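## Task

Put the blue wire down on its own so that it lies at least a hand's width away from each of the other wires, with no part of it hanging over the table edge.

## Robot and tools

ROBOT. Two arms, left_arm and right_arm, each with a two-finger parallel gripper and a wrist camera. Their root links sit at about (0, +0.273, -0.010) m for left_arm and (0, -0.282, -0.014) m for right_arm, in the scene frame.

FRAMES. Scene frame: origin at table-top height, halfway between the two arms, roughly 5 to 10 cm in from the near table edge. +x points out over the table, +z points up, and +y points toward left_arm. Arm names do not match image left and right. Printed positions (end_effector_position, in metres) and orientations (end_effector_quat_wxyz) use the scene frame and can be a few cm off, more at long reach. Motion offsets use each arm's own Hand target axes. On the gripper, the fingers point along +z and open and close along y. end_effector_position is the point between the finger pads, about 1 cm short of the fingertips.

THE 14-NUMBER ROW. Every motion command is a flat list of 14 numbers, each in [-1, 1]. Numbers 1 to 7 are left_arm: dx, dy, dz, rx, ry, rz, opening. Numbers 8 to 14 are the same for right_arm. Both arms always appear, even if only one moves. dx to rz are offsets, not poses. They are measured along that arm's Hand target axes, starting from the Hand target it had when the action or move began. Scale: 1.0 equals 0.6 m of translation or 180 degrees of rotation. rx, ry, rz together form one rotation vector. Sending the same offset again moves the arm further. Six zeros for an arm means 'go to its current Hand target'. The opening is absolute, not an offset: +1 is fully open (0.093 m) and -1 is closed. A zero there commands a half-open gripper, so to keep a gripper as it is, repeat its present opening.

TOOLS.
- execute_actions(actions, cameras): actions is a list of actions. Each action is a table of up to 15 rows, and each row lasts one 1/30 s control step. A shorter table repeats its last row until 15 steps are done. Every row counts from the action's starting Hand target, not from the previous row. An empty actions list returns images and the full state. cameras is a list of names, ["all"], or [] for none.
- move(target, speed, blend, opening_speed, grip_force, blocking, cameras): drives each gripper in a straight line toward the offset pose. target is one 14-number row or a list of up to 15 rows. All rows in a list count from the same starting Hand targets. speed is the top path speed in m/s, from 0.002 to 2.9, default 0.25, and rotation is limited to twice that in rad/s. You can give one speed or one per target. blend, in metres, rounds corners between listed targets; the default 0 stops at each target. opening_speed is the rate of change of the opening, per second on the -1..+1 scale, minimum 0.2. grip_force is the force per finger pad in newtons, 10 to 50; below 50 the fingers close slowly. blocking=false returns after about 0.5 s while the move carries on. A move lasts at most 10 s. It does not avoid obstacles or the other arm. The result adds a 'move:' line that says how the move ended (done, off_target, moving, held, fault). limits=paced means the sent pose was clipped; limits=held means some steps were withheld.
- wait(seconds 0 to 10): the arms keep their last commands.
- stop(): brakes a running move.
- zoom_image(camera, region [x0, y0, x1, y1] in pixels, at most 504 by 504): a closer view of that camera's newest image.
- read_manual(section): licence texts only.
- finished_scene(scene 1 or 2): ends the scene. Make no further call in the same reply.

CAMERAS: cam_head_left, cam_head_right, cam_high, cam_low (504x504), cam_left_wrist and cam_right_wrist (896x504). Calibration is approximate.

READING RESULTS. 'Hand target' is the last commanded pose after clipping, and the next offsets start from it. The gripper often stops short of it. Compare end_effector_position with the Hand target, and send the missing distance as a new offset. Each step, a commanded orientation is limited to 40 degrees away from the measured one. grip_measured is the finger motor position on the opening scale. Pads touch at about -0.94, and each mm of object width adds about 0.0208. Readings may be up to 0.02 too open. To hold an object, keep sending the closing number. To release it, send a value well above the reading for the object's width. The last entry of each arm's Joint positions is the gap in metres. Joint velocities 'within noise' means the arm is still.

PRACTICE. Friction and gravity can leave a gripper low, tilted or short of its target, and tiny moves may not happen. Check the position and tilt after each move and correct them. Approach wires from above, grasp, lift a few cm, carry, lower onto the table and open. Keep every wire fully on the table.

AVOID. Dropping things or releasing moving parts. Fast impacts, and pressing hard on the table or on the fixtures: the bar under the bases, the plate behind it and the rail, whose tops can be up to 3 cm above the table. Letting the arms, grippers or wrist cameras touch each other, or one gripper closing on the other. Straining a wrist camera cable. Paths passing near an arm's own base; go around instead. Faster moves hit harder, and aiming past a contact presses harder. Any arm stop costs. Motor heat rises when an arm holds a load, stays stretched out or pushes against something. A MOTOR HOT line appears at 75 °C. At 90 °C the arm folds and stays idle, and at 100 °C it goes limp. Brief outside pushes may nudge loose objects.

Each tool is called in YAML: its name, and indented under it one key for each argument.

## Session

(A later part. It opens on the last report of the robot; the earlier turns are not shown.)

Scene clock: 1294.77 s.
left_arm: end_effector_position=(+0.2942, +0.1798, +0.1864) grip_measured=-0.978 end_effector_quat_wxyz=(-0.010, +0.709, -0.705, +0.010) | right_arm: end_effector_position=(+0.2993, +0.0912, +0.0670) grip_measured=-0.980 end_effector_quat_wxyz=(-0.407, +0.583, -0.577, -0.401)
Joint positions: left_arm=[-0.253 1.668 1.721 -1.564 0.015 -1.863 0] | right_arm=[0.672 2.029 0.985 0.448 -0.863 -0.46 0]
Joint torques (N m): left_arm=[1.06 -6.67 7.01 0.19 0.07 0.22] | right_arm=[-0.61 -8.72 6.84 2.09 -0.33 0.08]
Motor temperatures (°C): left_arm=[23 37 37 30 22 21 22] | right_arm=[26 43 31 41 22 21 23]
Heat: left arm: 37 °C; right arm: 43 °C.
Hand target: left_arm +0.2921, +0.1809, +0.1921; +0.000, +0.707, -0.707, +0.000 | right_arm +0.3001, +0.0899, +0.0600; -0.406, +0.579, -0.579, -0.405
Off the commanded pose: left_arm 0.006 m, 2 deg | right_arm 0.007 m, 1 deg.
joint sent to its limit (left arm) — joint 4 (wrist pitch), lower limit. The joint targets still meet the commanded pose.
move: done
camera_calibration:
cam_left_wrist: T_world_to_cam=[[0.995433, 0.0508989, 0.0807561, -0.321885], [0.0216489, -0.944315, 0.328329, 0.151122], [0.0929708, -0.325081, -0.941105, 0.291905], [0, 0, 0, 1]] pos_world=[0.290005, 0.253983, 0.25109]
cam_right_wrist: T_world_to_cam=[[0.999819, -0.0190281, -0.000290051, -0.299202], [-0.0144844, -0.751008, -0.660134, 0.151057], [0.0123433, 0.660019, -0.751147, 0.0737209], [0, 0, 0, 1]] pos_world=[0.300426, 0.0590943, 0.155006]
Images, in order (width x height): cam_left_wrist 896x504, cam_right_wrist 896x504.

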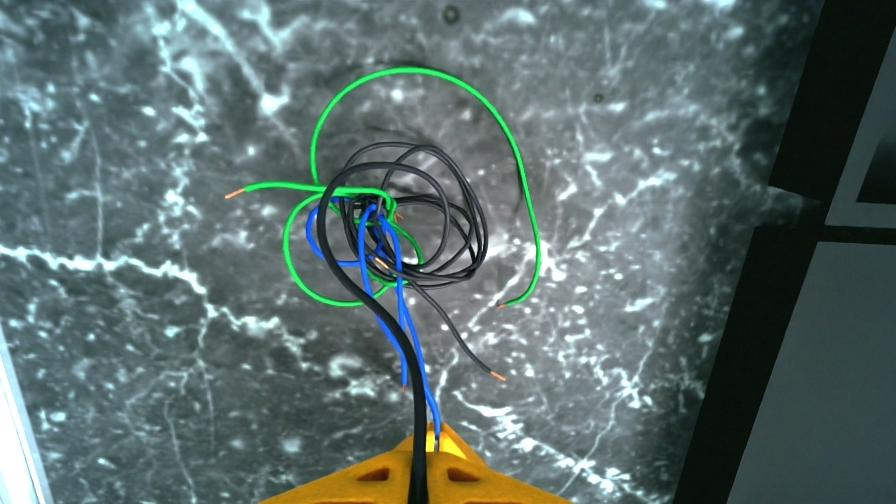

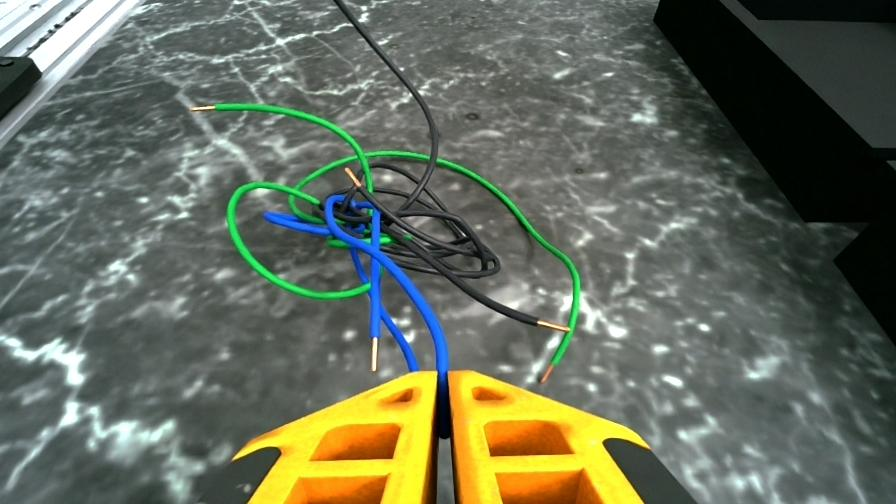

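move:
  target: [-0.1317, -0.1133, -0.1467, 0.1738, -0.2073, 0.4198, -1.0, 0, 0, 0, 0, 0, 0, -1.0]
  speed: 0.1
  cameras: ["cam_left_wrist", "cam_right_wrist", "cam_head_left"]

Scene clock: 1328.33 s.
left_arm: end_effector_position=(+0.3630, +0.2578, +0.2718) grip_measured=-0.978 end_effector_quat_wxyz=(+0.366, -0.084, +0.926, +0.035) | right_arm: end_effector_position=(+0.2999, +0.0916, +0.0682) grip_measured=-0.980 end_effector_quat_wxyz=(-0.410, +0.583, -0.575, -0.401)
Joint positions: left_arm=[-0.067 1.327 1.48 -0.966 -0.171 -0.226 0] | right_arm=[0.672 2.029 0.985 0.455 -0.863 -0.459 0]
Joint torques (N m): left_arm=[1.2 -6.65 5.61 2.22 0.03 0.22] | right_arm=[-0.57 -8.73 6.83 2.03 -0.33 0.08]
Heat: left arm: 40 °C; right arm: 42 °C.
Hand target: left_arm +0.3601, +0.2599, +0.2800; +0.381, -0.080, +0.920, +0.033 | right_arm +0.3001, +0.0899, +0.0600; -0.406, +0.579, -0.579, -0.405
Off the commanded pose: left_arm 0.009 m, 2 deg | right_arm 0.008 m, 1 deg.
move: done
camera_calibration:
cam_left_wrist: T_world_to_cam=[[0.177303, -0.981921, 0.0662987, 0.165959], [-0.894165, -0.188867, -0.405954, 0.53247], [0.411136, 0.0126947, -0.911486, 0.180741], [0, 0, 0, 1]] pos_world=[0.372382, 0.26123, 0.369899]
cam_right_wrist: T_world_to_cam=[[0.999802, -0.0193054, 0.0048217, -0.300061], [-0.0112473, -0.748177, -0.663404, 0.151154], [0.0164147, 0.663219, -0.748246, 0.0725467], [0, 0, 0, 1]] pos_world=[0.300511, 0.0591826, 0.156006]
Images, in order (width x height): cam_head_left 504x504, cam_left_wrist 896x504, cam_right_wrist 896x504.

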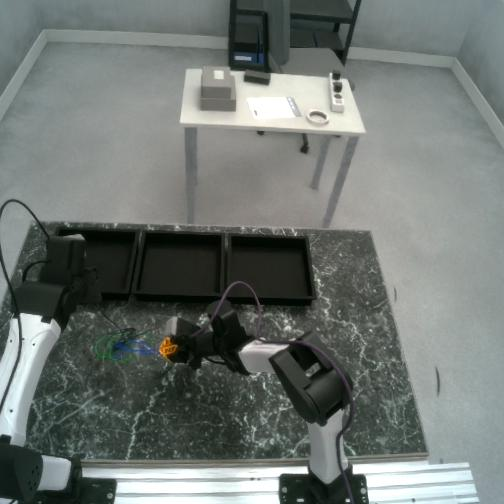

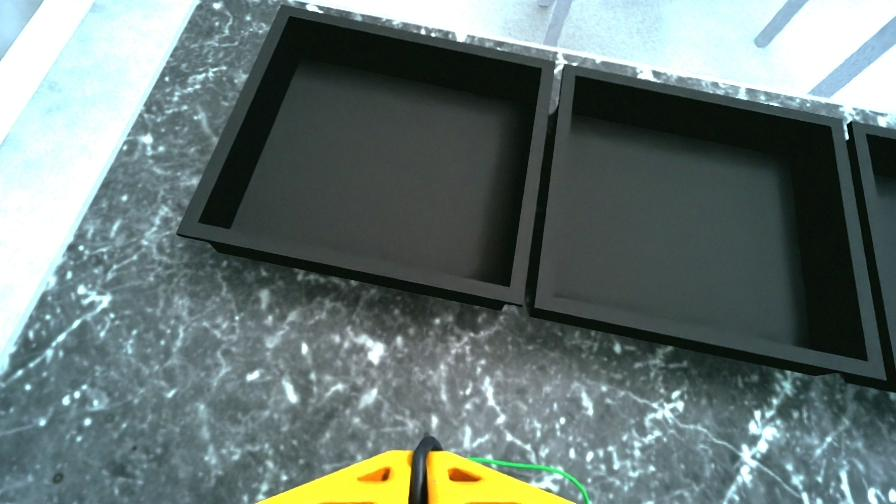

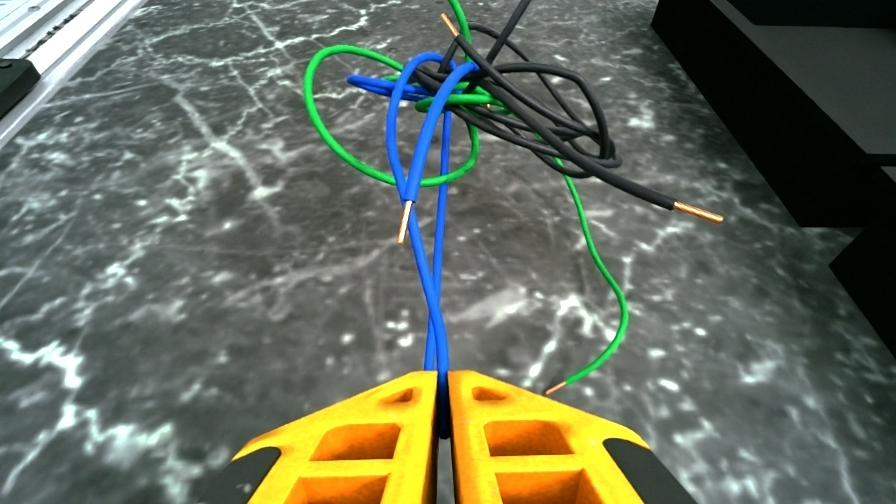

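zoom_image:
  camera: "cam_right_wrist"
  region: [320, 0, 640, 220]

zoom_image:
  camera: "cam_right_wrist"
  region: [380, 30, 540, 150]

Scaled by 1.575.

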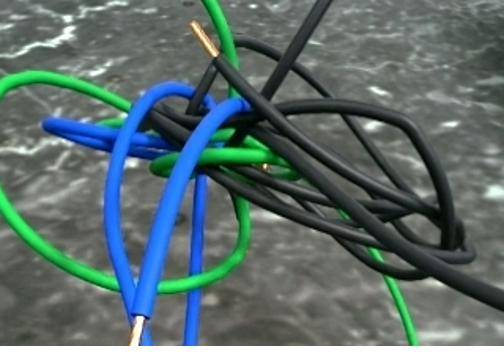

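Scaled by 3.150.

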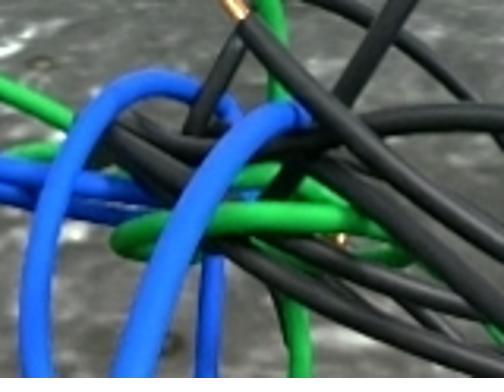

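move:
  target: [-0.02, 0.10, -0.10, 0, 0, 0, -1.0, 0, 0, 0, 0, 0, 0, -1.0]
  speed: 0.06
  cameras: ["cam_right_wrist", "cam_head_left"]

Scene clock: 1352.20 s.
left_arm: end_effector_position=(+0.3210, +0.3112, +0.3139) grip_measured=-0.978 end_effector_quat_wxyz=(+0.359, -0.085, +0.929, +0.027) | right_arm: end_effector_position=(+0.3001, +0.0926, +0.0708) grip_measured=-0.980 end_effector_quat_wxyz=(-0.415, +0.584, -0.570, -0.402)
Joint positions: left_arm=[0.2 1.266 1.623 -1.169 0.028 -0.039 0] | right_arm=[0.672 2.029 0.985 0.47 -0.869 -0.458 0]
Joint torques (N m): left_arm=[1.35 -5.22 8.09 2.01 0.03 0.26] | right_arm=[-0.59 -8.75 6.8 1.9 -0.28 0.08]
Heat: left arm: 41 °C; right arm: 44 °C.
Hand target: left_arm +0.3163, +0.3131, +0.3309; +0.381, -0.080, +0.920, +0.033 | right_arm +0.3001, +0.0899, +0.0600; -0.406, +0.579, -0.579, -0.405
Off the commanded pose: left_arm 0.018 m, 3 deg | right_arm 0.011 m, 2 deg.
move: off_target (left_arm, right_arm)
camera_calibration:
cam_right_wrist: T_world_to_cam=[[0.999794, -0.0147766, 0.013905, -0.301356], [-0.00161086, -0.740943, -0.671566, 0.150624], [0.0202263, 0.671406, -0.740814, 0.0714839], [0, 0, 0, 1]] pos_world=[0.300091, 0.0591564, 0.158301]
Images, in order (width x height): cam_head_left 504x504, cam_right_wrist 896x504.

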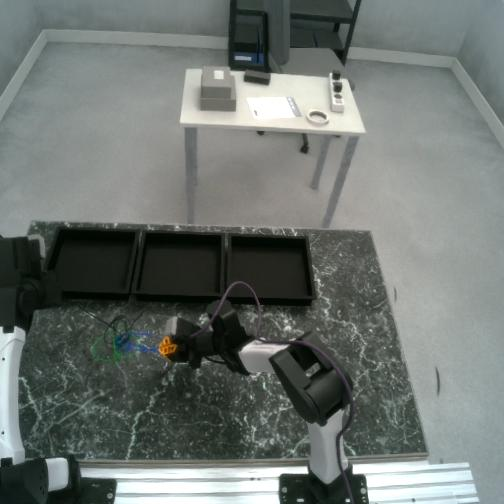

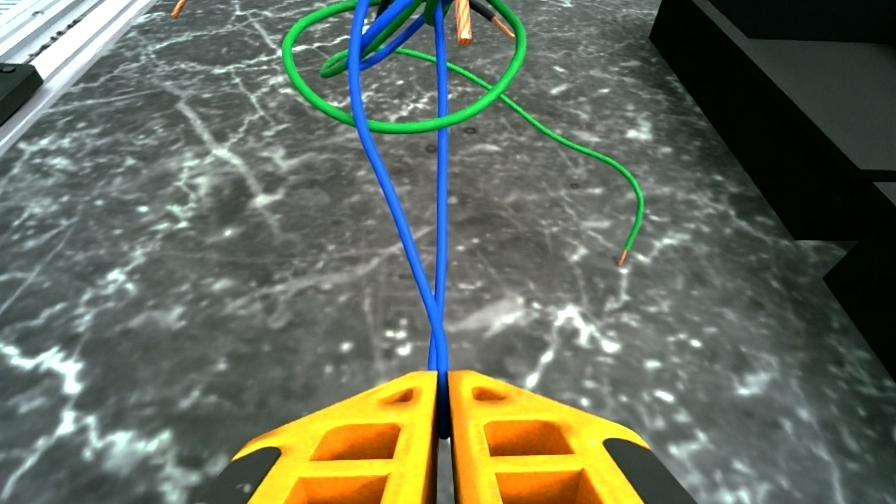

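wait:
  seconds: 0.1
  cameras: ["cam_left_wrist", "cam_low", "cam_head_right"]

zoom_image:
  camera: "cam_head_right"
  region: [90, 230, 250, 390]

zoom_image:
  camera: "cam_low"
  region: [230, 150, 390, 280]

Scene clock: 1366.50 s.
left_arm: end_effector_position=(+0.3210, +0.3112, +0.3138) grip_measured=-0.978 end_effector_quat_wxyz=(+0.359, -0.084, +0.929, +0.027) | right_arm: end_effector_position=(+0.3001, +0.0926, +0.0708) grip_measured=-0.980 end_effector_quat_wxyz=(-0.415, +0.584, -0.570, -0.402)
Joint positions: left_arm=[0.2 1.266 1.623 -1.17 0.029 -0.038 0] | right_arm=[0.672 2.029 0.985 0.47 -0.869 -0.458 0]
Joint torques (N m): left_arm=[1.32 -5.23 8.09 2.01 0.04 0.23] | right_arm=[-0.57 -8.75 6.78 1.9 -0.28 0.08]
Motor temperatures (°C): left_arm=[23 40 38 35 22 21 22] | right_arm=[25 42 31 43 22 21 23]
Heat: left arm: 40 °C; right arm: 43 °C.
Hand target: left_arm +0.3163, +0.3131, +0.3309; +0.381, -0.080, +0.920, +0.033 | right_arm +0.3001, +0.0899, +0.0600; -0.406, +0.579, -0.579, -0.405
Tool commands: left_gripper/opening=-1.0 right_gripper/opening=-1.0
Off the commanded pose: left_arm 0.018 m, 3 deg | right_arm 0.011 m, 2 deg.
wait: 0.10 s; at rest from the start
camera_calibration:
cam_left_wrist: T_world_to_cam=[[0.172835, -0.981735, 0.0795309, 0.220161], [-0.900423, -0.190213, -0.391224, 0.51991], [0.399206, -0.00399439, -0.916852, 0.246258], [0, 0, 0, 1]] pos_world=[0.33178, 0.316017, 0.411675]
Images, in order (width x height): cam_head_right 504x504, cam_low 504x504, cam_left_wrist 896x504.

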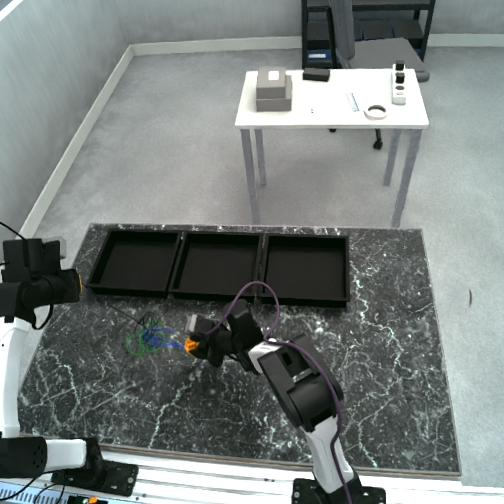

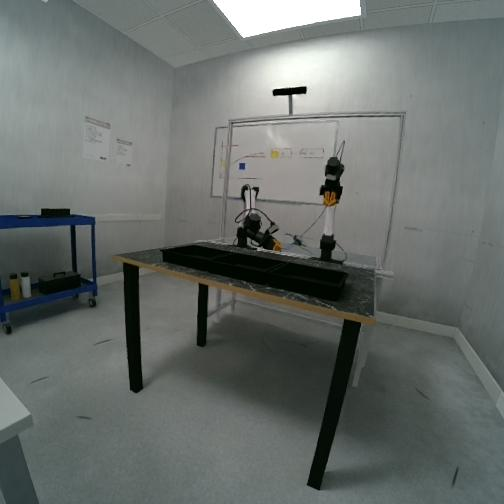

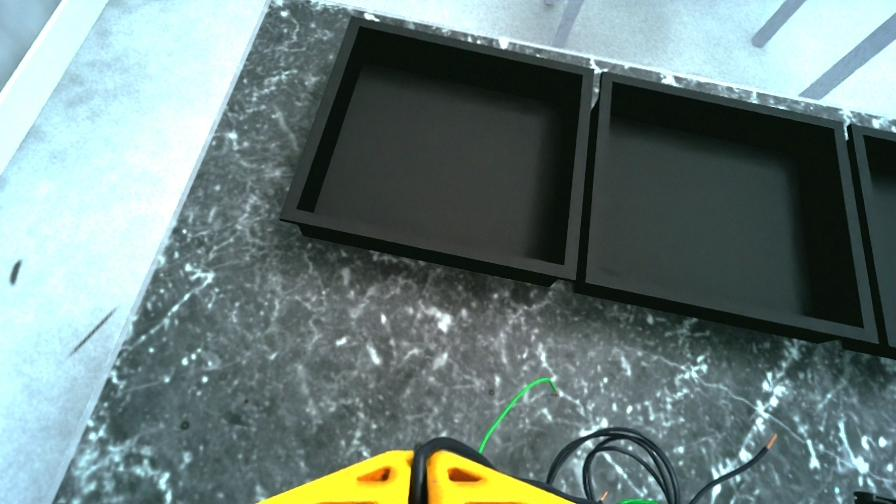

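Scaled by 3.150.

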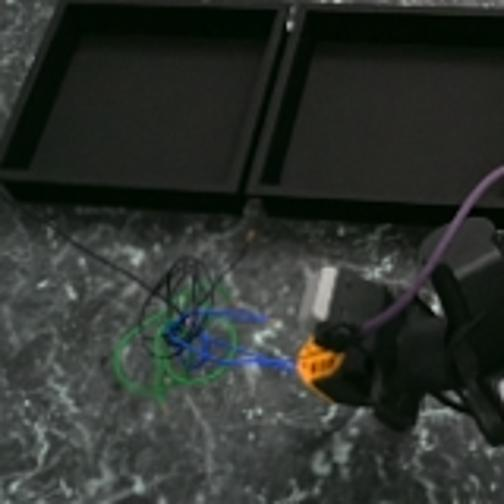

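Scaled by 3.150.

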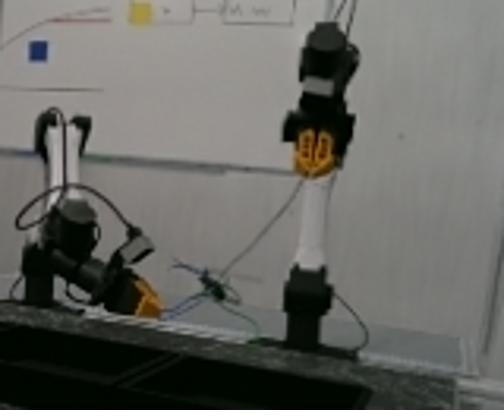

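move:
  target: [0.0, 0.0, -0.07, 0, 0, 0, -1.0, 0, 0, 0, 0, 0, 0, -1.0]
  speed: 0.06
  cameras: ["cam_right_wrist", "cam_low"]

zoom_image:
  camera: "cam_low"
  region: [230, 150, 390, 280]

Scene clock: 1380.10 s.
left_arm: end_effector_position=(+0.2918, +0.3041, +0.3417) grip_measured=-0.978 end_effector_quat_wxyz=(+0.352, -0.082, +0.932, +0.021) | right_arm: end_effector_position=(+0.3002, +0.0938, +0.0744) grip_measured=-0.980 end_effector_quat_wxyz=(-0.421, +0.585, -0.562, -0.405)
Joint positions: left_arm=[0.206 1.254 1.768 -1.342 0.045 -0.033 0] | right_arm=[0.672 2.029 0.985 0.489 -0.878 -0.458 0]
Joint torques (N m): left_arm=[1.48 -4.74 7.73 2.13 -0.07 0.23] | right_arm=[-0.58 -8.79 6.74 1.72 -0.18 0.08]
Heat: left arm: 39 °C; right arm: 42 °C.
Hand target: left_arm +0.2871, +0.3081, +0.3607; +0.381, -0.080, +0.920, +0.033 | right_arm +0.3001, +0.0899, +0.0600; -0.406, +0.579, -0.579, -0.405
Off the commanded pose: left_arm 0.020 m, 4 deg | right_arm 0.015 m, 3 deg.
move: off_target (left_arm, right_arm)
camera_calibration:
cam_right_wrist: T_world_to_cam=[[0.999631, -0.00729951, 0.0261596, -0.302946], [0.0125232, -0.730807, -0.68247, 0.149605], [0.0240993, 0.682546, -0.730446, 0.070324], [0, 0, 0, 1]] pos_world=[0.299266, 0.0591215, 0.161394]
Images, in order (width x height): cam_low 504x504, cam_right_wrist 896x504.

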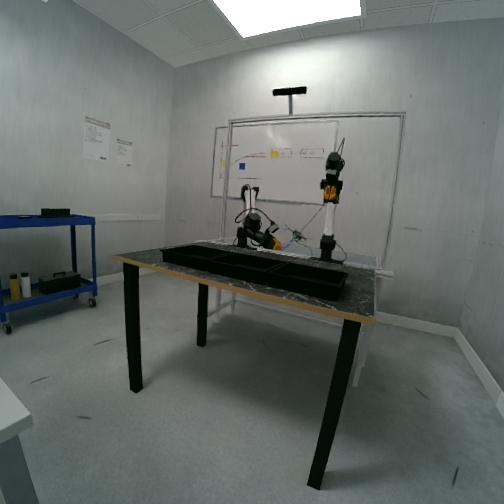

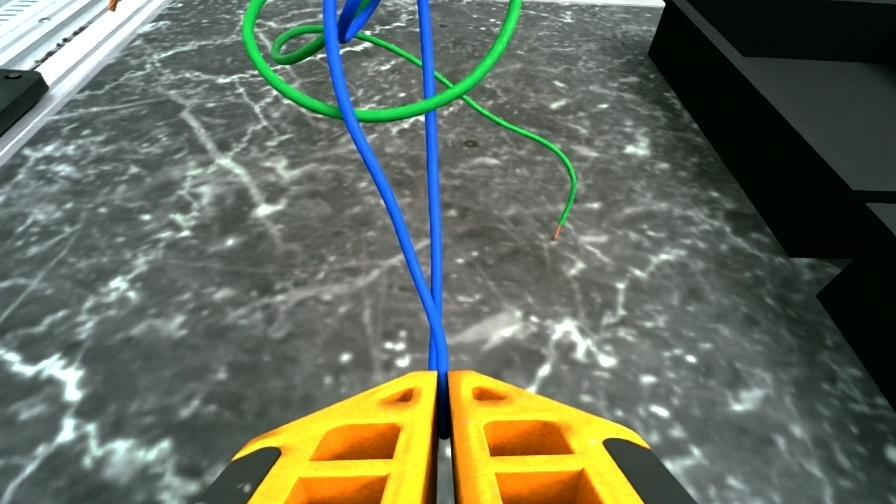

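Scaled by 3.150.

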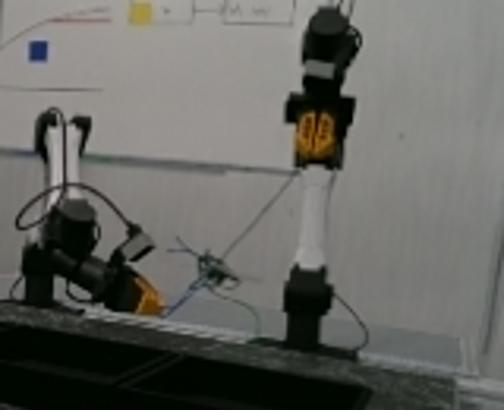

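move:
  target: [-0.1045, 0.082, -0.084, 0, 0, 0, -1.0, 0, 0, 0, 0, 0, 0, -1.0]
  speed: 0.06
  cameras: ["cam_right_wrist", "cam_low"]

zoom_image:
  camera: "cam_low"
  region: [230, 130, 390, 280]

Scene clock: 1397.00 s.
left_arm: end_effector_position=(+0.2848, +0.3492, +0.4299) grip_measured=-0.978 end_effector_quat_wxyz=(+0.410, -0.083, +0.908, +0.024) | right_arm: end_effector_position=(+0.3004, +0.0953, +0.0790) grip_measured=-0.980 end_effector_quat_wxyz=(-0.430, +0.587, -0.552, -0.407)
Joint positions: left_arm=[0.507 1.488 2.365 -1.611 0.269 0.155 0] | right_arm=[0.672 2.029 0.985 0.514 -0.888 -0.457 0]
Joint torques (N m): left_arm=[1.83 -2.61 6.05 2.43 0.01 0.21] | right_arm=[-0.59 -8.85 6.58 1.5 -0.08 0.07]
Heat: left arm: 38 °C; right arm: 42 °C.
Hand target: left_arm +0.2870, +0.3580, +0.4406; +0.381, -0.080, +0.920, +0.033 | right_arm +0.3001, +0.0899, +0.0600; -0.406, +0.579, -0.579, -0.405
Off the commanded pose: left_arm 0.014 m, 4 deg | right_arm 0.020 m, 4 deg.
joint read past its limit (left arm) — joint 4 (wrist pitch), lower limit.
joint sent to its limit (left arm) — joint 4 (wrist pitch), lower limit. The joint targets are off in orientation, not in position.
move: off_target (left_arm, right_arm)
camera_calibration:
cam_right_wrist: T_world_to_cam=[[0.99909, 0.000404524, 0.042652, -0.305228], [0.0299783, -0.717989, -0.695408, 0.148269], [0.0303424, 0.696054, -0.717348, 0.0683878], [0, 0, 0, 1]] pos_world=[0.29843, 0.0589775, 0.165184]
Images, in order (width x height): cam_low 504x504, cam_right_wrist 896x504.

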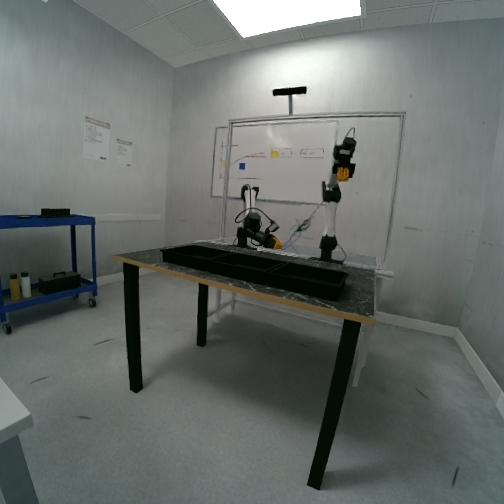

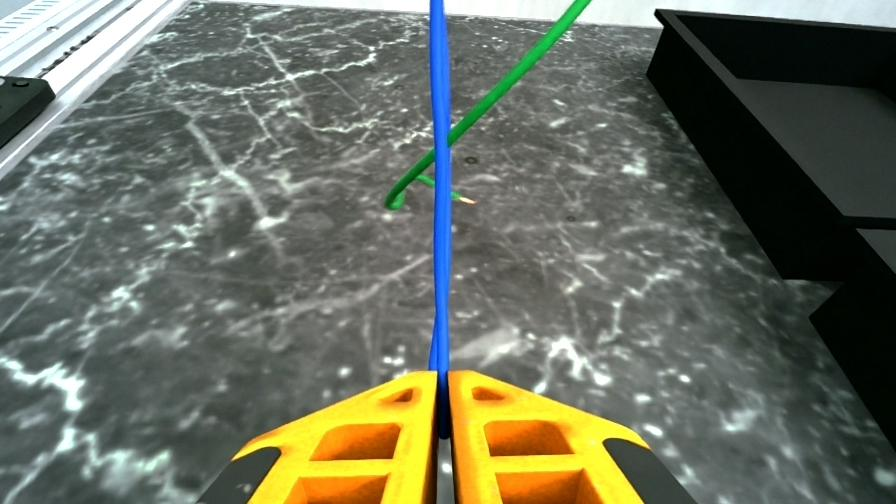

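Scaled by 3.150.

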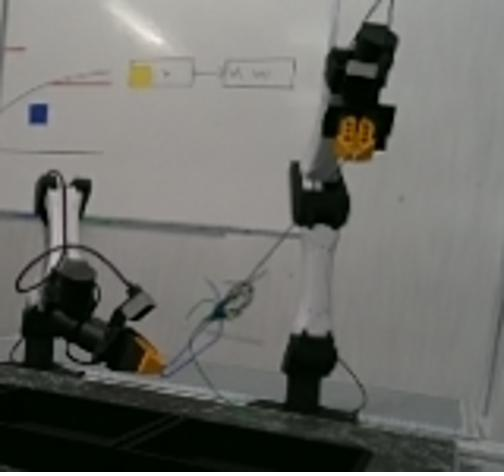

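move:
  target: [0, 0, 0, 0, 0, 0, -1.0, 0.0542, 0.0167, -0.2463, 0.0522, 0, 0.019, -1.0]
  speed: 0.06
  cameras: ["cam_right_wrist", "cam_low", "cam_left_wrist"]

zoom_image:
  camera: "cam_low"
  region: [230, 130, 390, 280]

Scene clock: 1420.47 s.
left_arm: end_effector_position=(+0.2880, +0.3367, +0.4320) grip_measured=-0.978 end_effector_quat_wxyz=(+0.419, -0.066, +0.906, -0.010) | right_arm: end_effector_position=(+0.2889, -0.0419, +0.1097) grip_measured=-0.980 end_effector_quat_wxyz=(-0.480, +0.551, -0.565, -0.383)
Joint positions: left_arm=[0.506 1.488 2.365 -1.611 0.346 0.158 0] | right_arm=[0.337 1.666 0.646 0.408 -1.085 -0.631 0]
Joint torques (N m): left_arm=[2.26 -2.73 5.93 2.42 -0.65 0.16] | right_arm=[-2.85 -7.38 4.62 0.53 0.32 -0.17]
Heat: left arm: 38 °C; right arm: 42 °C.
Hand target: left_arm +0.2870, +0.3580, +0.4406; +0.381, -0.080, +0.920, +0.033 | right_arm +0.2900, -0.0601, +0.0801; -0.440, +0.527, -0.628, -0.368
Off the commanded pose: left_arm 0.023 m, 7 deg | right_arm 0.035 m, 9 deg.
joint read past its limit (left arm) — joint 4 (wrist pitch), lower limit.
joint sent to its limit (left arm) — joint 4 (wrist pitch), lower limit. The joint targets are off in orientation, not in position.
move: off_target (left_arm, right_arm)
camera_calibration:
cam_left_wrist: T_world_to_cam=[[0.0994451, -0.985044, 0.140712, 0.237402], [-0.851849, -0.157364, -0.499589, 0.563039], [0.51426, -0.0701836, -0.854758, 0.330287], [0, 0, 0, 1]] pos_world=[0.286163, 0.345634, 0.530198]
cam_right_wrist: T_world_to_cam=[[0.989398, -0.119155, 0.0830315, -0.301679], [-0.0203197, -0.67967, -0.733236, 0.0918295], [0.143803, 0.723775, -0.674885, 0.150037], [0, 0, 0, 1]] pos_world=[0.278771, -0.0821258, 0.193639]
Images, in order (width x height): cam_low 504x504, cam_left_wrist 896x504, cam_right_wrist 896x504.

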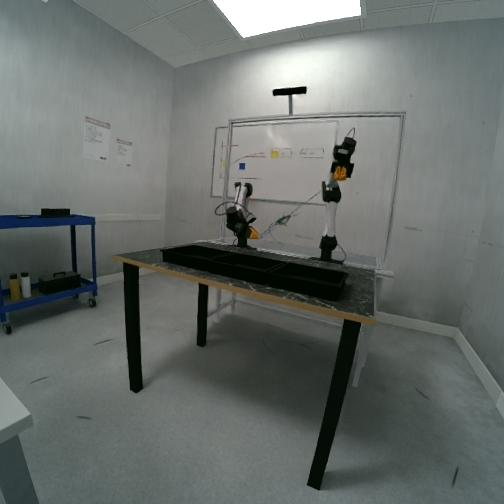

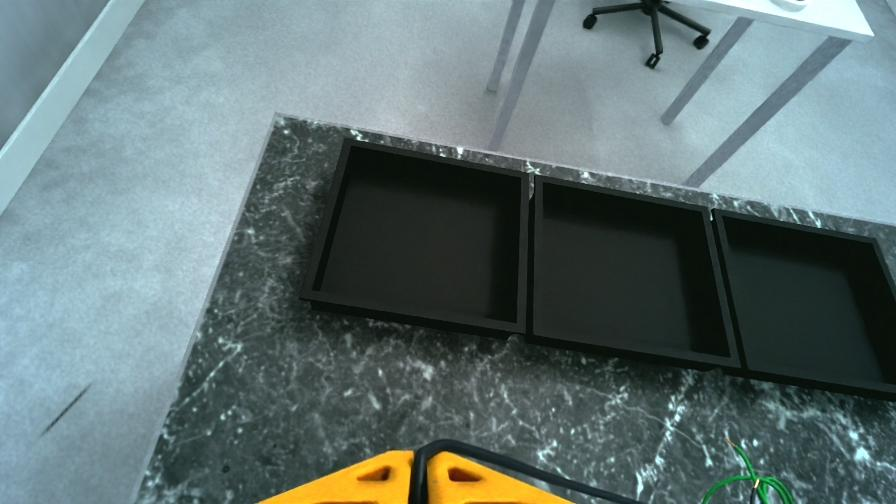

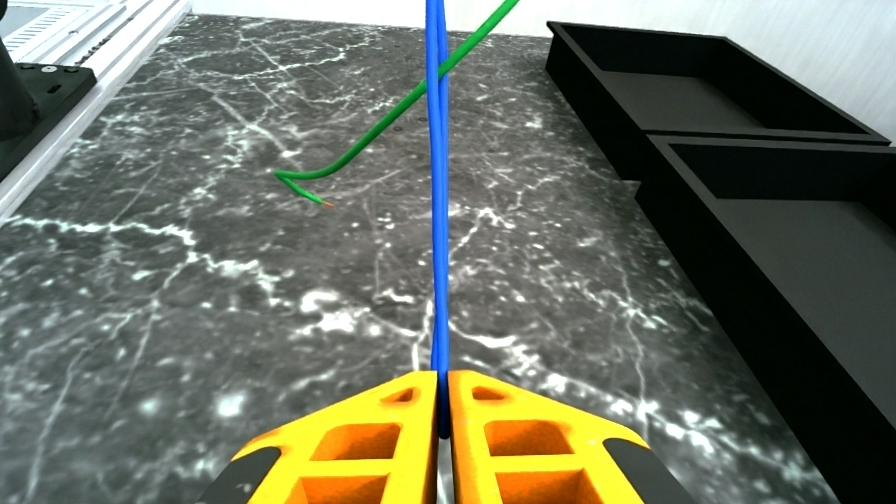

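Scaled by 3.150.

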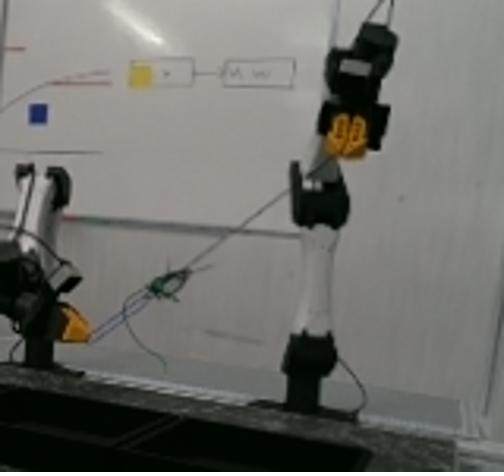

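zoom_image:
  camera: "cam_low"
  region: [255, 195, 315, 255]

wait:
  seconds: 0.5
  cameras: ["cam_head_left", "cam_head_right", "cam_high"]

zoom_image:
  camera: "cam_head_right"
  region: [100, 250, 220, 370]

Scaled by 8.400.

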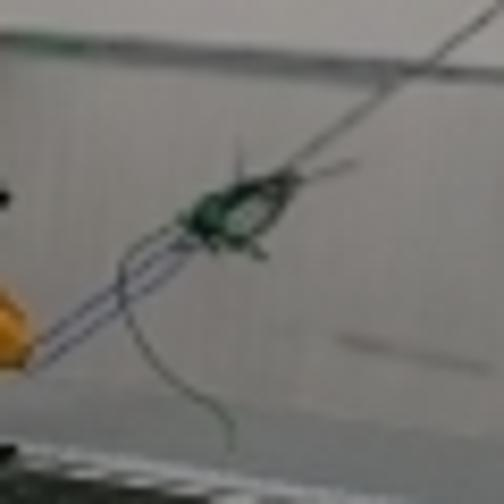

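Scene clock: 1430.33 s.
left_arm: end_effector_position=(+0.2880, +0.3367, +0.4320) grip_measured=-0.978 end_effector_quat_wxyz=(+0.419, -0.066, +0.906, -0.010) | right_arm: end_effector_position=(+0.2888, -0.0419, +0.1097) grip_measured=-0.980 end_effector_quat_wxyz=(-0.480, +0.551, -0.565, -0.383)
Joint positions: left_arm=[0.506 1.488 2.365 -1.611 0.347 0.158 0] | right_arm=[0.337 1.666 0.646 0.408 -1.086 -0.632 0]
Joint torques (N m): left_arm=[2.26 -2.74 5.93 2.42 -0.63 0.16] | right_arm=[-2.86 -7.36 4.62 0.56 0.32 -0.18]
Motor temperatures (°C): left_arm=[23 35 38 37 22 21 22] | right_arm=[26 41 30 37 22 21 23]
Heat: left arm: 38 °C; right arm: 41 °C.
Hand target: left_arm +0.2870, +0.3580, +0.4406; +0.381, -0.080, +0.920, +0.033 | right_arm +0.2900, -0.0601, +0.0801; -0.440, +0.527, -0.628, -0.368
Tool commands: left_gripper/opening=-1.0 right_gripper/opening=-1.0
Off the commanded pose: left_arm 0.023 m, 7 deg | right_arm 0.035 m, 9 deg.
joint read past its limit (left arm) — joint 4 (wrist pitch), lower limit.
wait: 0.50 s; at rest from the start
Images, in order (width x height): cam_head_left 504x504, cam_head_right 504x504, cam_high 504x504.

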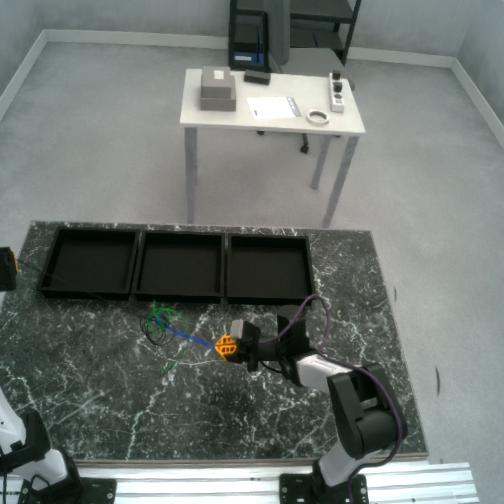

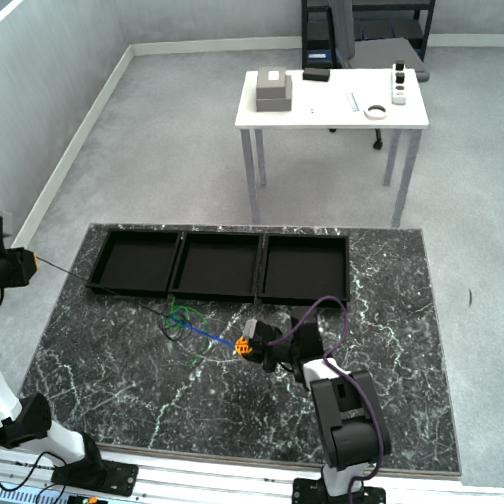

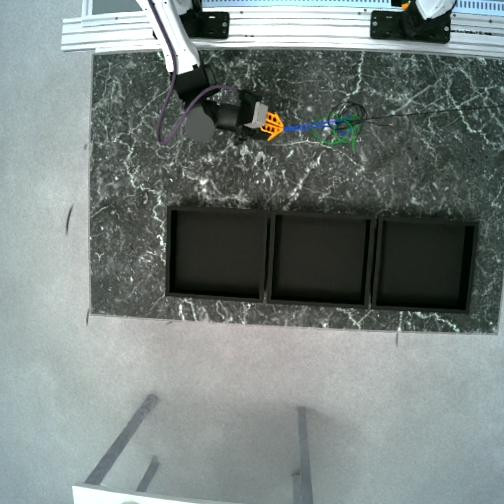

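Scaled by 4.200.

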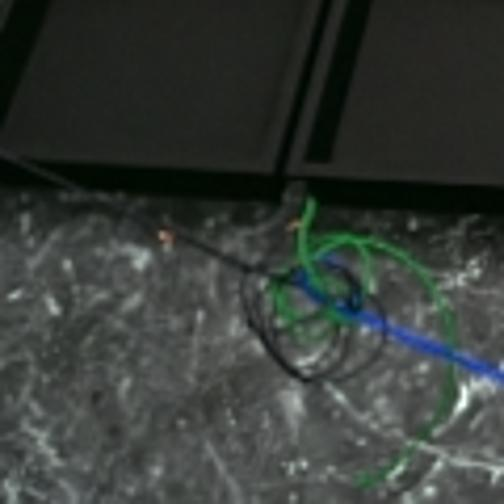

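move:
  target: [-0.1092, 0.0807, 0.0855, 0, -0.1667, 0, -1.0, 0, 0, 0, 0, 0, 0, -1.0]
  speed: 0.05
  cameras: ["cam_right_wrist", "cam_low", "cam_head_right"]

zoom_image:
  camera: "cam_head_right"
  region: [100, 250, 220, 370]

zoom_image:
  camera: "cam_low"
  region: [250, 180, 340, 270]

Scene clock: 1464.07 s.
left_arm: end_effector_position=(+0.3547, +0.3837, +0.4073) grip_measured=-0.978 end_effector_quat_wxyz=(+0.538, -0.051, +0.840, -0.040) | right_arm: end_effector_position=(+0.2883, -0.0454, +0.1055) grip_measured=-0.980 end_effector_quat_wxyz=(-0.472, +0.547, -0.575, -0.384)
Joint positions: left_arm=[0.628 1.349 1.759 -0.894 0.568 0.105 0] | right_arm=[0.329 1.665 0.645 0.376 -1.083 -0.639 0]
Joint torques (N m): left_arm=[3.77 -6.13 6.52 4.33 -0.86 -0.19] | right_arm=[-2.26 -7.13 5.18 0.75 0.28 -0.17]
Heat: left arm: 41 °C; right arm: 40 °C.
Hand target: left_arm +0.3600, +0.4200, +0.4508; +0.607, -0.069, +0.790, +0.053 | right_arm +0.2899, -0.0600, +0.0801; -0.440, +0.527, -0.628, -0.368
Off the commanded pose: left_arm 0.057 m, 15 deg | right_arm 0.029 m, 8 deg.
move: off_target (left_arm, right_arm)
camera_calibration:
cam_right_wrist: T_world_to_cam=[[0.990109, -0.126241, 0.0612147, -0.299368], [-0.0428143, -0.687369, -0.725046, 0.0916197], [0.133608, 0.715253, -0.685975, 0.15349], [0, 0, 0, 1]] pos_world=[0.279822, -0.0846002, 0.190044]
Images, in order (width x height): cam_head_right 504x504, cam_low 504x504, cam_right_wrist 896x504.

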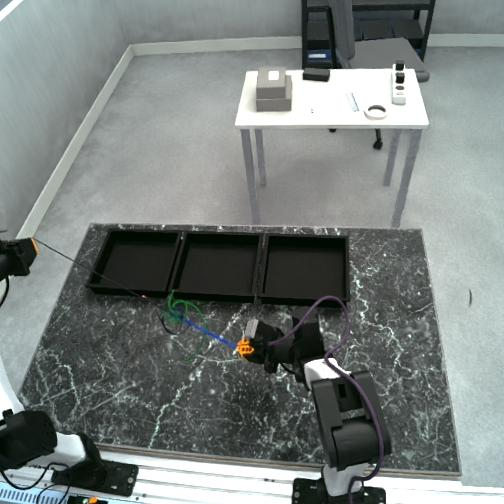

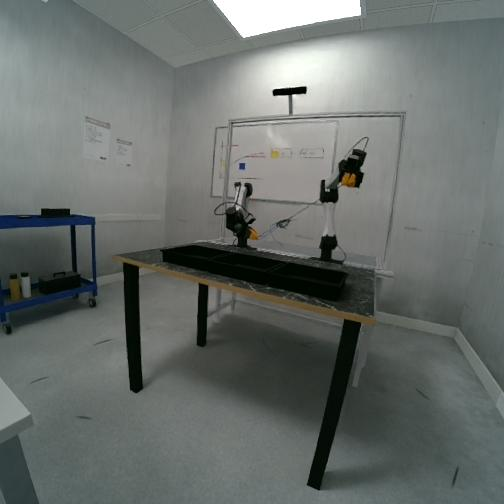

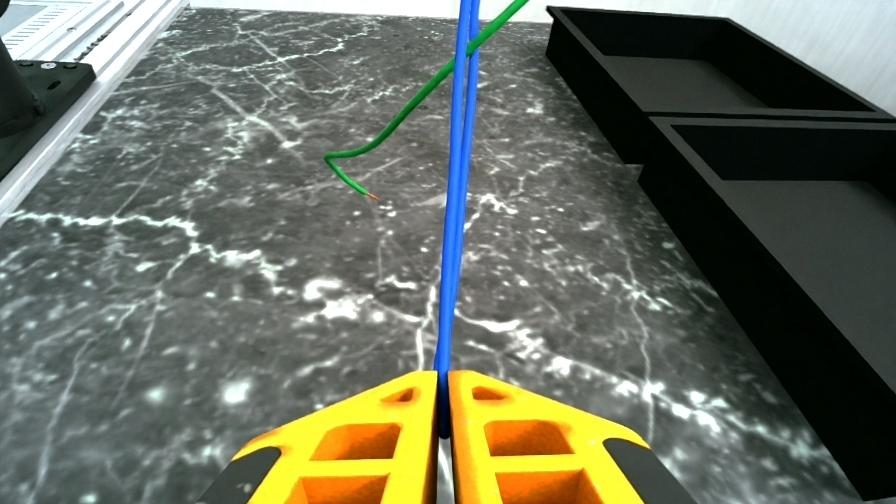

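Scaled by 4.200.

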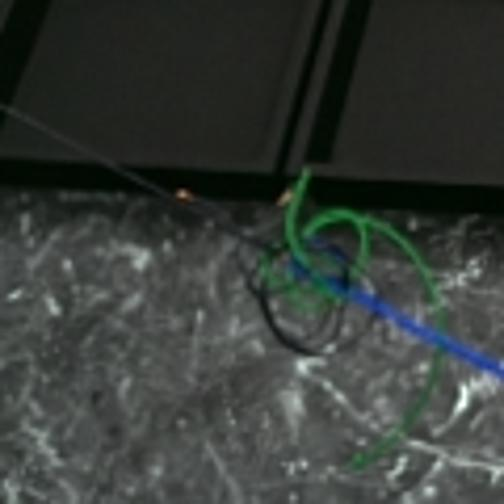

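Scaled by 5.600.

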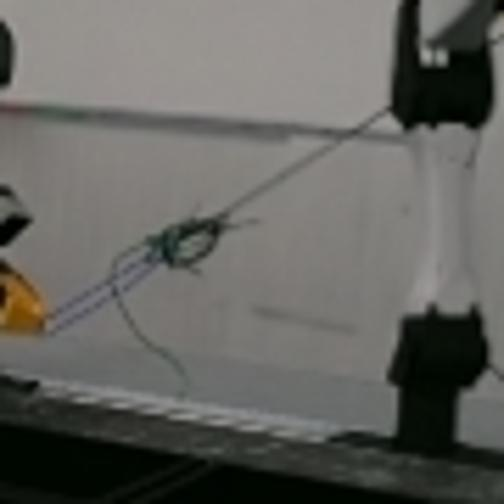

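move:
  target: [0.1, -0.1, 0.25, 0, 0.1, 0, -1.0, 0, 0, 0.06, 0, 0, 0, -1.0]
  speed: 0.1
  cameras: ["cam_left_wrist", "cam_right_wrist", "cam_low"]

Scene clock: 1484.03 s.
left_arm: end_effector_position=(+0.4923, +0.3708, +0.3466) grip_measured=-0.978 end_effector_quat_wxyz=(+0.465, -0.058, +0.883, +0.022) | right_arm: end_effector_position=(+0.2946, -0.0280, +0.0752) grip_measured=-0.980 end_effector_quat_wxyz=(+0.447, -0.530, +0.619, +0.369)
Joint positions: left_arm=[0.306 1.789 2.083 -0.882 0.154 0.043 0] | right_arm=[0.401 1.754 0.641 0.465 -0.951 -0.547 0]
Joint torques (N m): left_arm=[1.09 -6.72 8.68 2.52 -0.32 -0.13] | right_arm=[0.25 -5.9 7.5 1.72 -0.18 0.07]
Motor temperatures (°C): left_arm=[23 37 38 49 23 21 23] | right_arm=[26 39 29 34 22 21 23]
Heat: left arm: 49 °C; right arm: 39 °C.
Hand target: left_arm +0.4979, +0.3832, +0.3540; +0.476, -0.076, +0.875, +0.041 | right_arm +0.2958, -0.0268, +0.0677; +0.440, -0.527, +0.628, +0.368
Off the commanded pose: left_arm 0.016 m, 3 deg | right_arm 0.008 m, 1 deg.
move: off_target (left_arm)
camera_calibration:
cam_left_wrist: T_world_to_cam=[[0.103808, -0.991297, 0.0809592, 0.283536], [-0.79552, -0.131611, -0.591461, 0.694371], [0.596969, -0.00300632, -0.802259, 0.0708177], [0, 0, 0, 1]] pos_world=[0.480676, 0.372668, 0.444553]
cam_right_wrist: T_world_to_cam=[[0.98258, -0.185754, 0.00570554, -0.296705], [-0.133272, -0.725702, -0.674978, 0.103718], [0.12952, 0.662459, -0.737816, 0.123052], [0, 0, 0, 1]] pos_world=[0.289422, -0.0613626, 0.16249]
Images, in order (width x height): cam_low 504x504, cam_left_wrist 896x504, cam_right_wrist 896x504.

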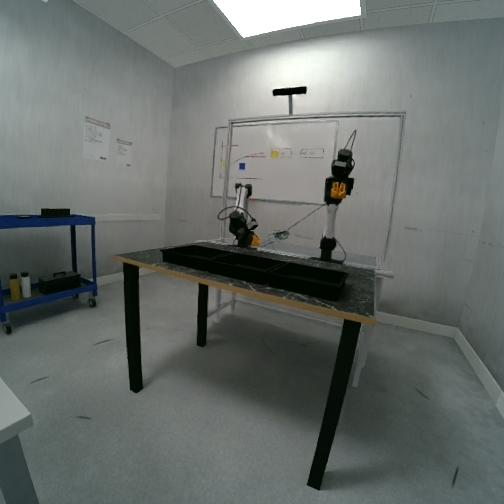

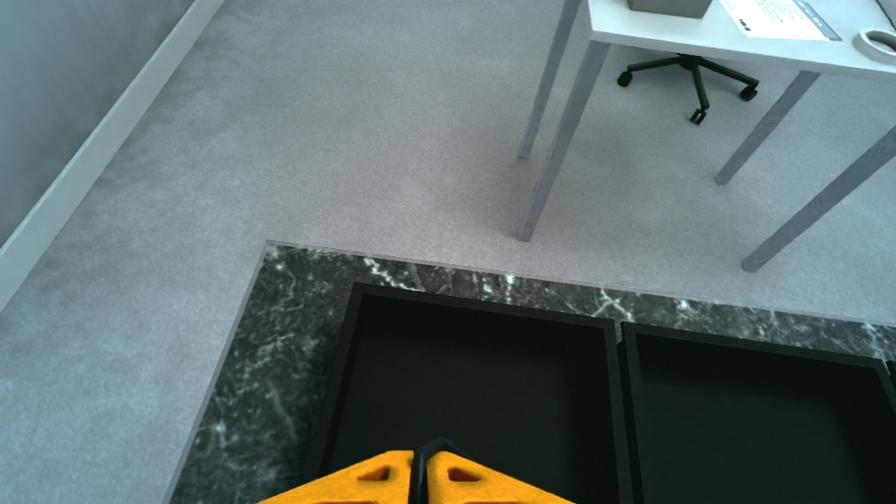

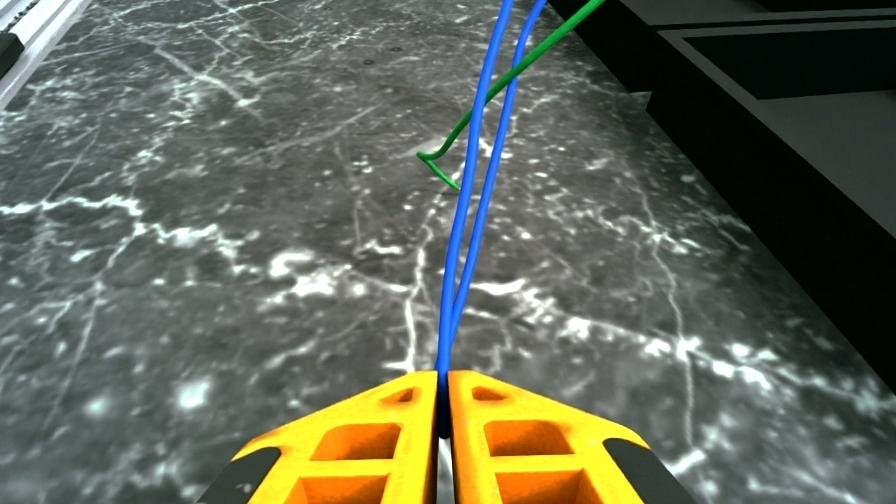

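move:
  target: [0.512, -0.022, -0.0112, 0, 0.15, 0, -1.0, 0, 0, 0, 0, 0, 0, -1.0]
  speed: 0.15
  cameras: ["cam_left_wrist", "cam_right_wrist", "cam_low"]

Scene clock: 1499.20 s.
left_arm: end_effector_position=(+0.3306, +0.3387, +0.0944) grip_measured=-0.978 end_effector_quat_wxyz=(+0.247, -0.085, +0.965, +0.012) | right_arm: end_effector_position=(+0.2954, -0.0283, +0.0747) grip_measured=-0.980 end_effector_quat_wxyz=(+0.448, -0.530, +0.620, +0.367)
Joint positions: left_arm=[0.282 1.374 0.931 -0.614 0.087 0.042 0] | right_arm=[0.401 1.754 0.641 0.465 -0.945 -0.547 0]
Joint torques (N m): left_arm=[0.09 -6.84 5.68 1.71 -0.1 0.08] | right_arm=[0.24 -5.9 7.5 1.73 -0.23 0.07]
Heat: left arm: 47 °C; right arm: 38 °C.
Hand target: left_arm +0.3300, +0.3402, +0.0999; +0.258, -0.084, +0.962, +0.022 | right_arm +0.2958, -0.0268, +0.0677; +0.440, -0.527, +0.628, +0.368
Off the commanded pose: left_arm 0.006 m, 2 deg | right_arm 0.007 m, 1 deg.
move: done
camera_calibration:
cam_left_wrist: T_world_to_cam=[[0.183298, -0.979262, 0.086304, 0.258064], [-0.967144, -0.195367, -0.162675, 0.450195], [0.176163, -0.0536503, -0.982898, 0.138206], [0, 0, 0, 1]] pos_world=[0.363754, 0.34808, 0.186806]
cam_right_wrist: T_world_to_cam=[[0.981705, -0.190262, 0.00744943, -0.297589], [-0.135827, -0.727178, -0.672877, 0.103844], [0.13344, 0.659555, -0.739717, 0.121673], [0, 0, 0, 1]] pos_world=[0.290013, -0.0613566, 0.162095]
Images, in order (width x height): cam_low 504x504, cam_left_wrist 896x504, cam_right_wrist 896x504.

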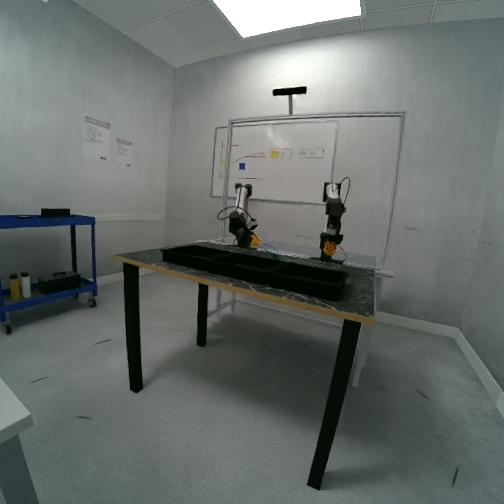

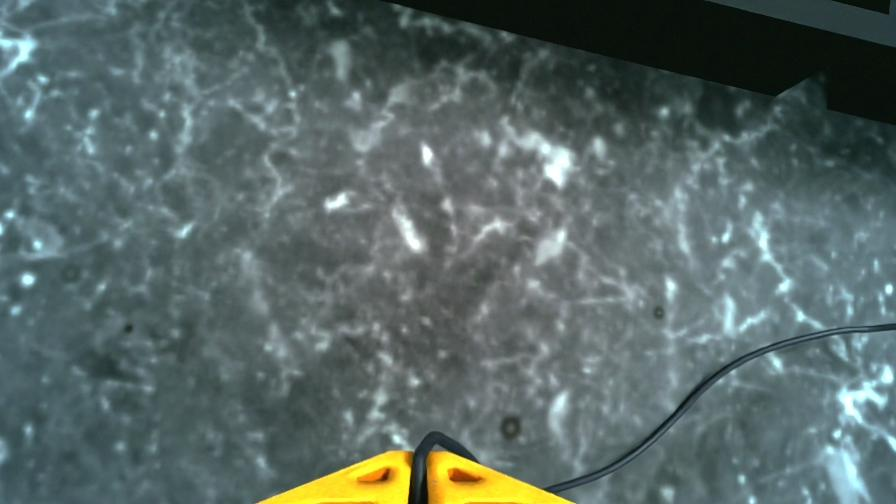

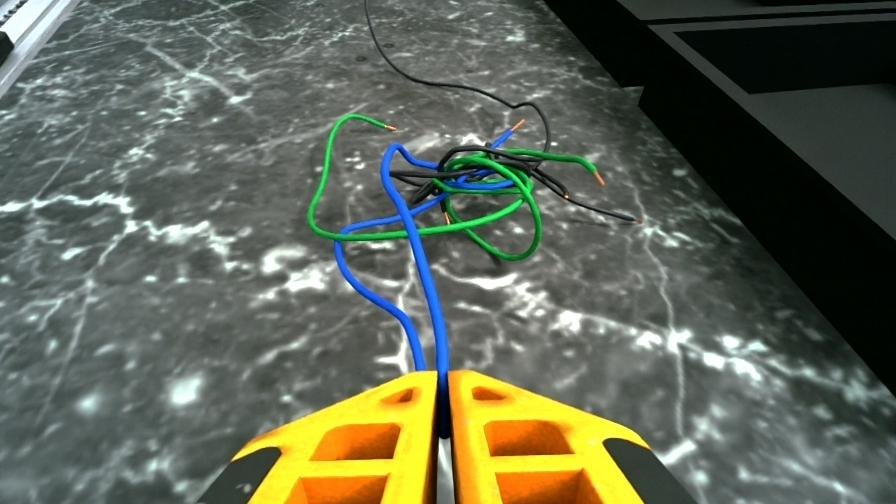

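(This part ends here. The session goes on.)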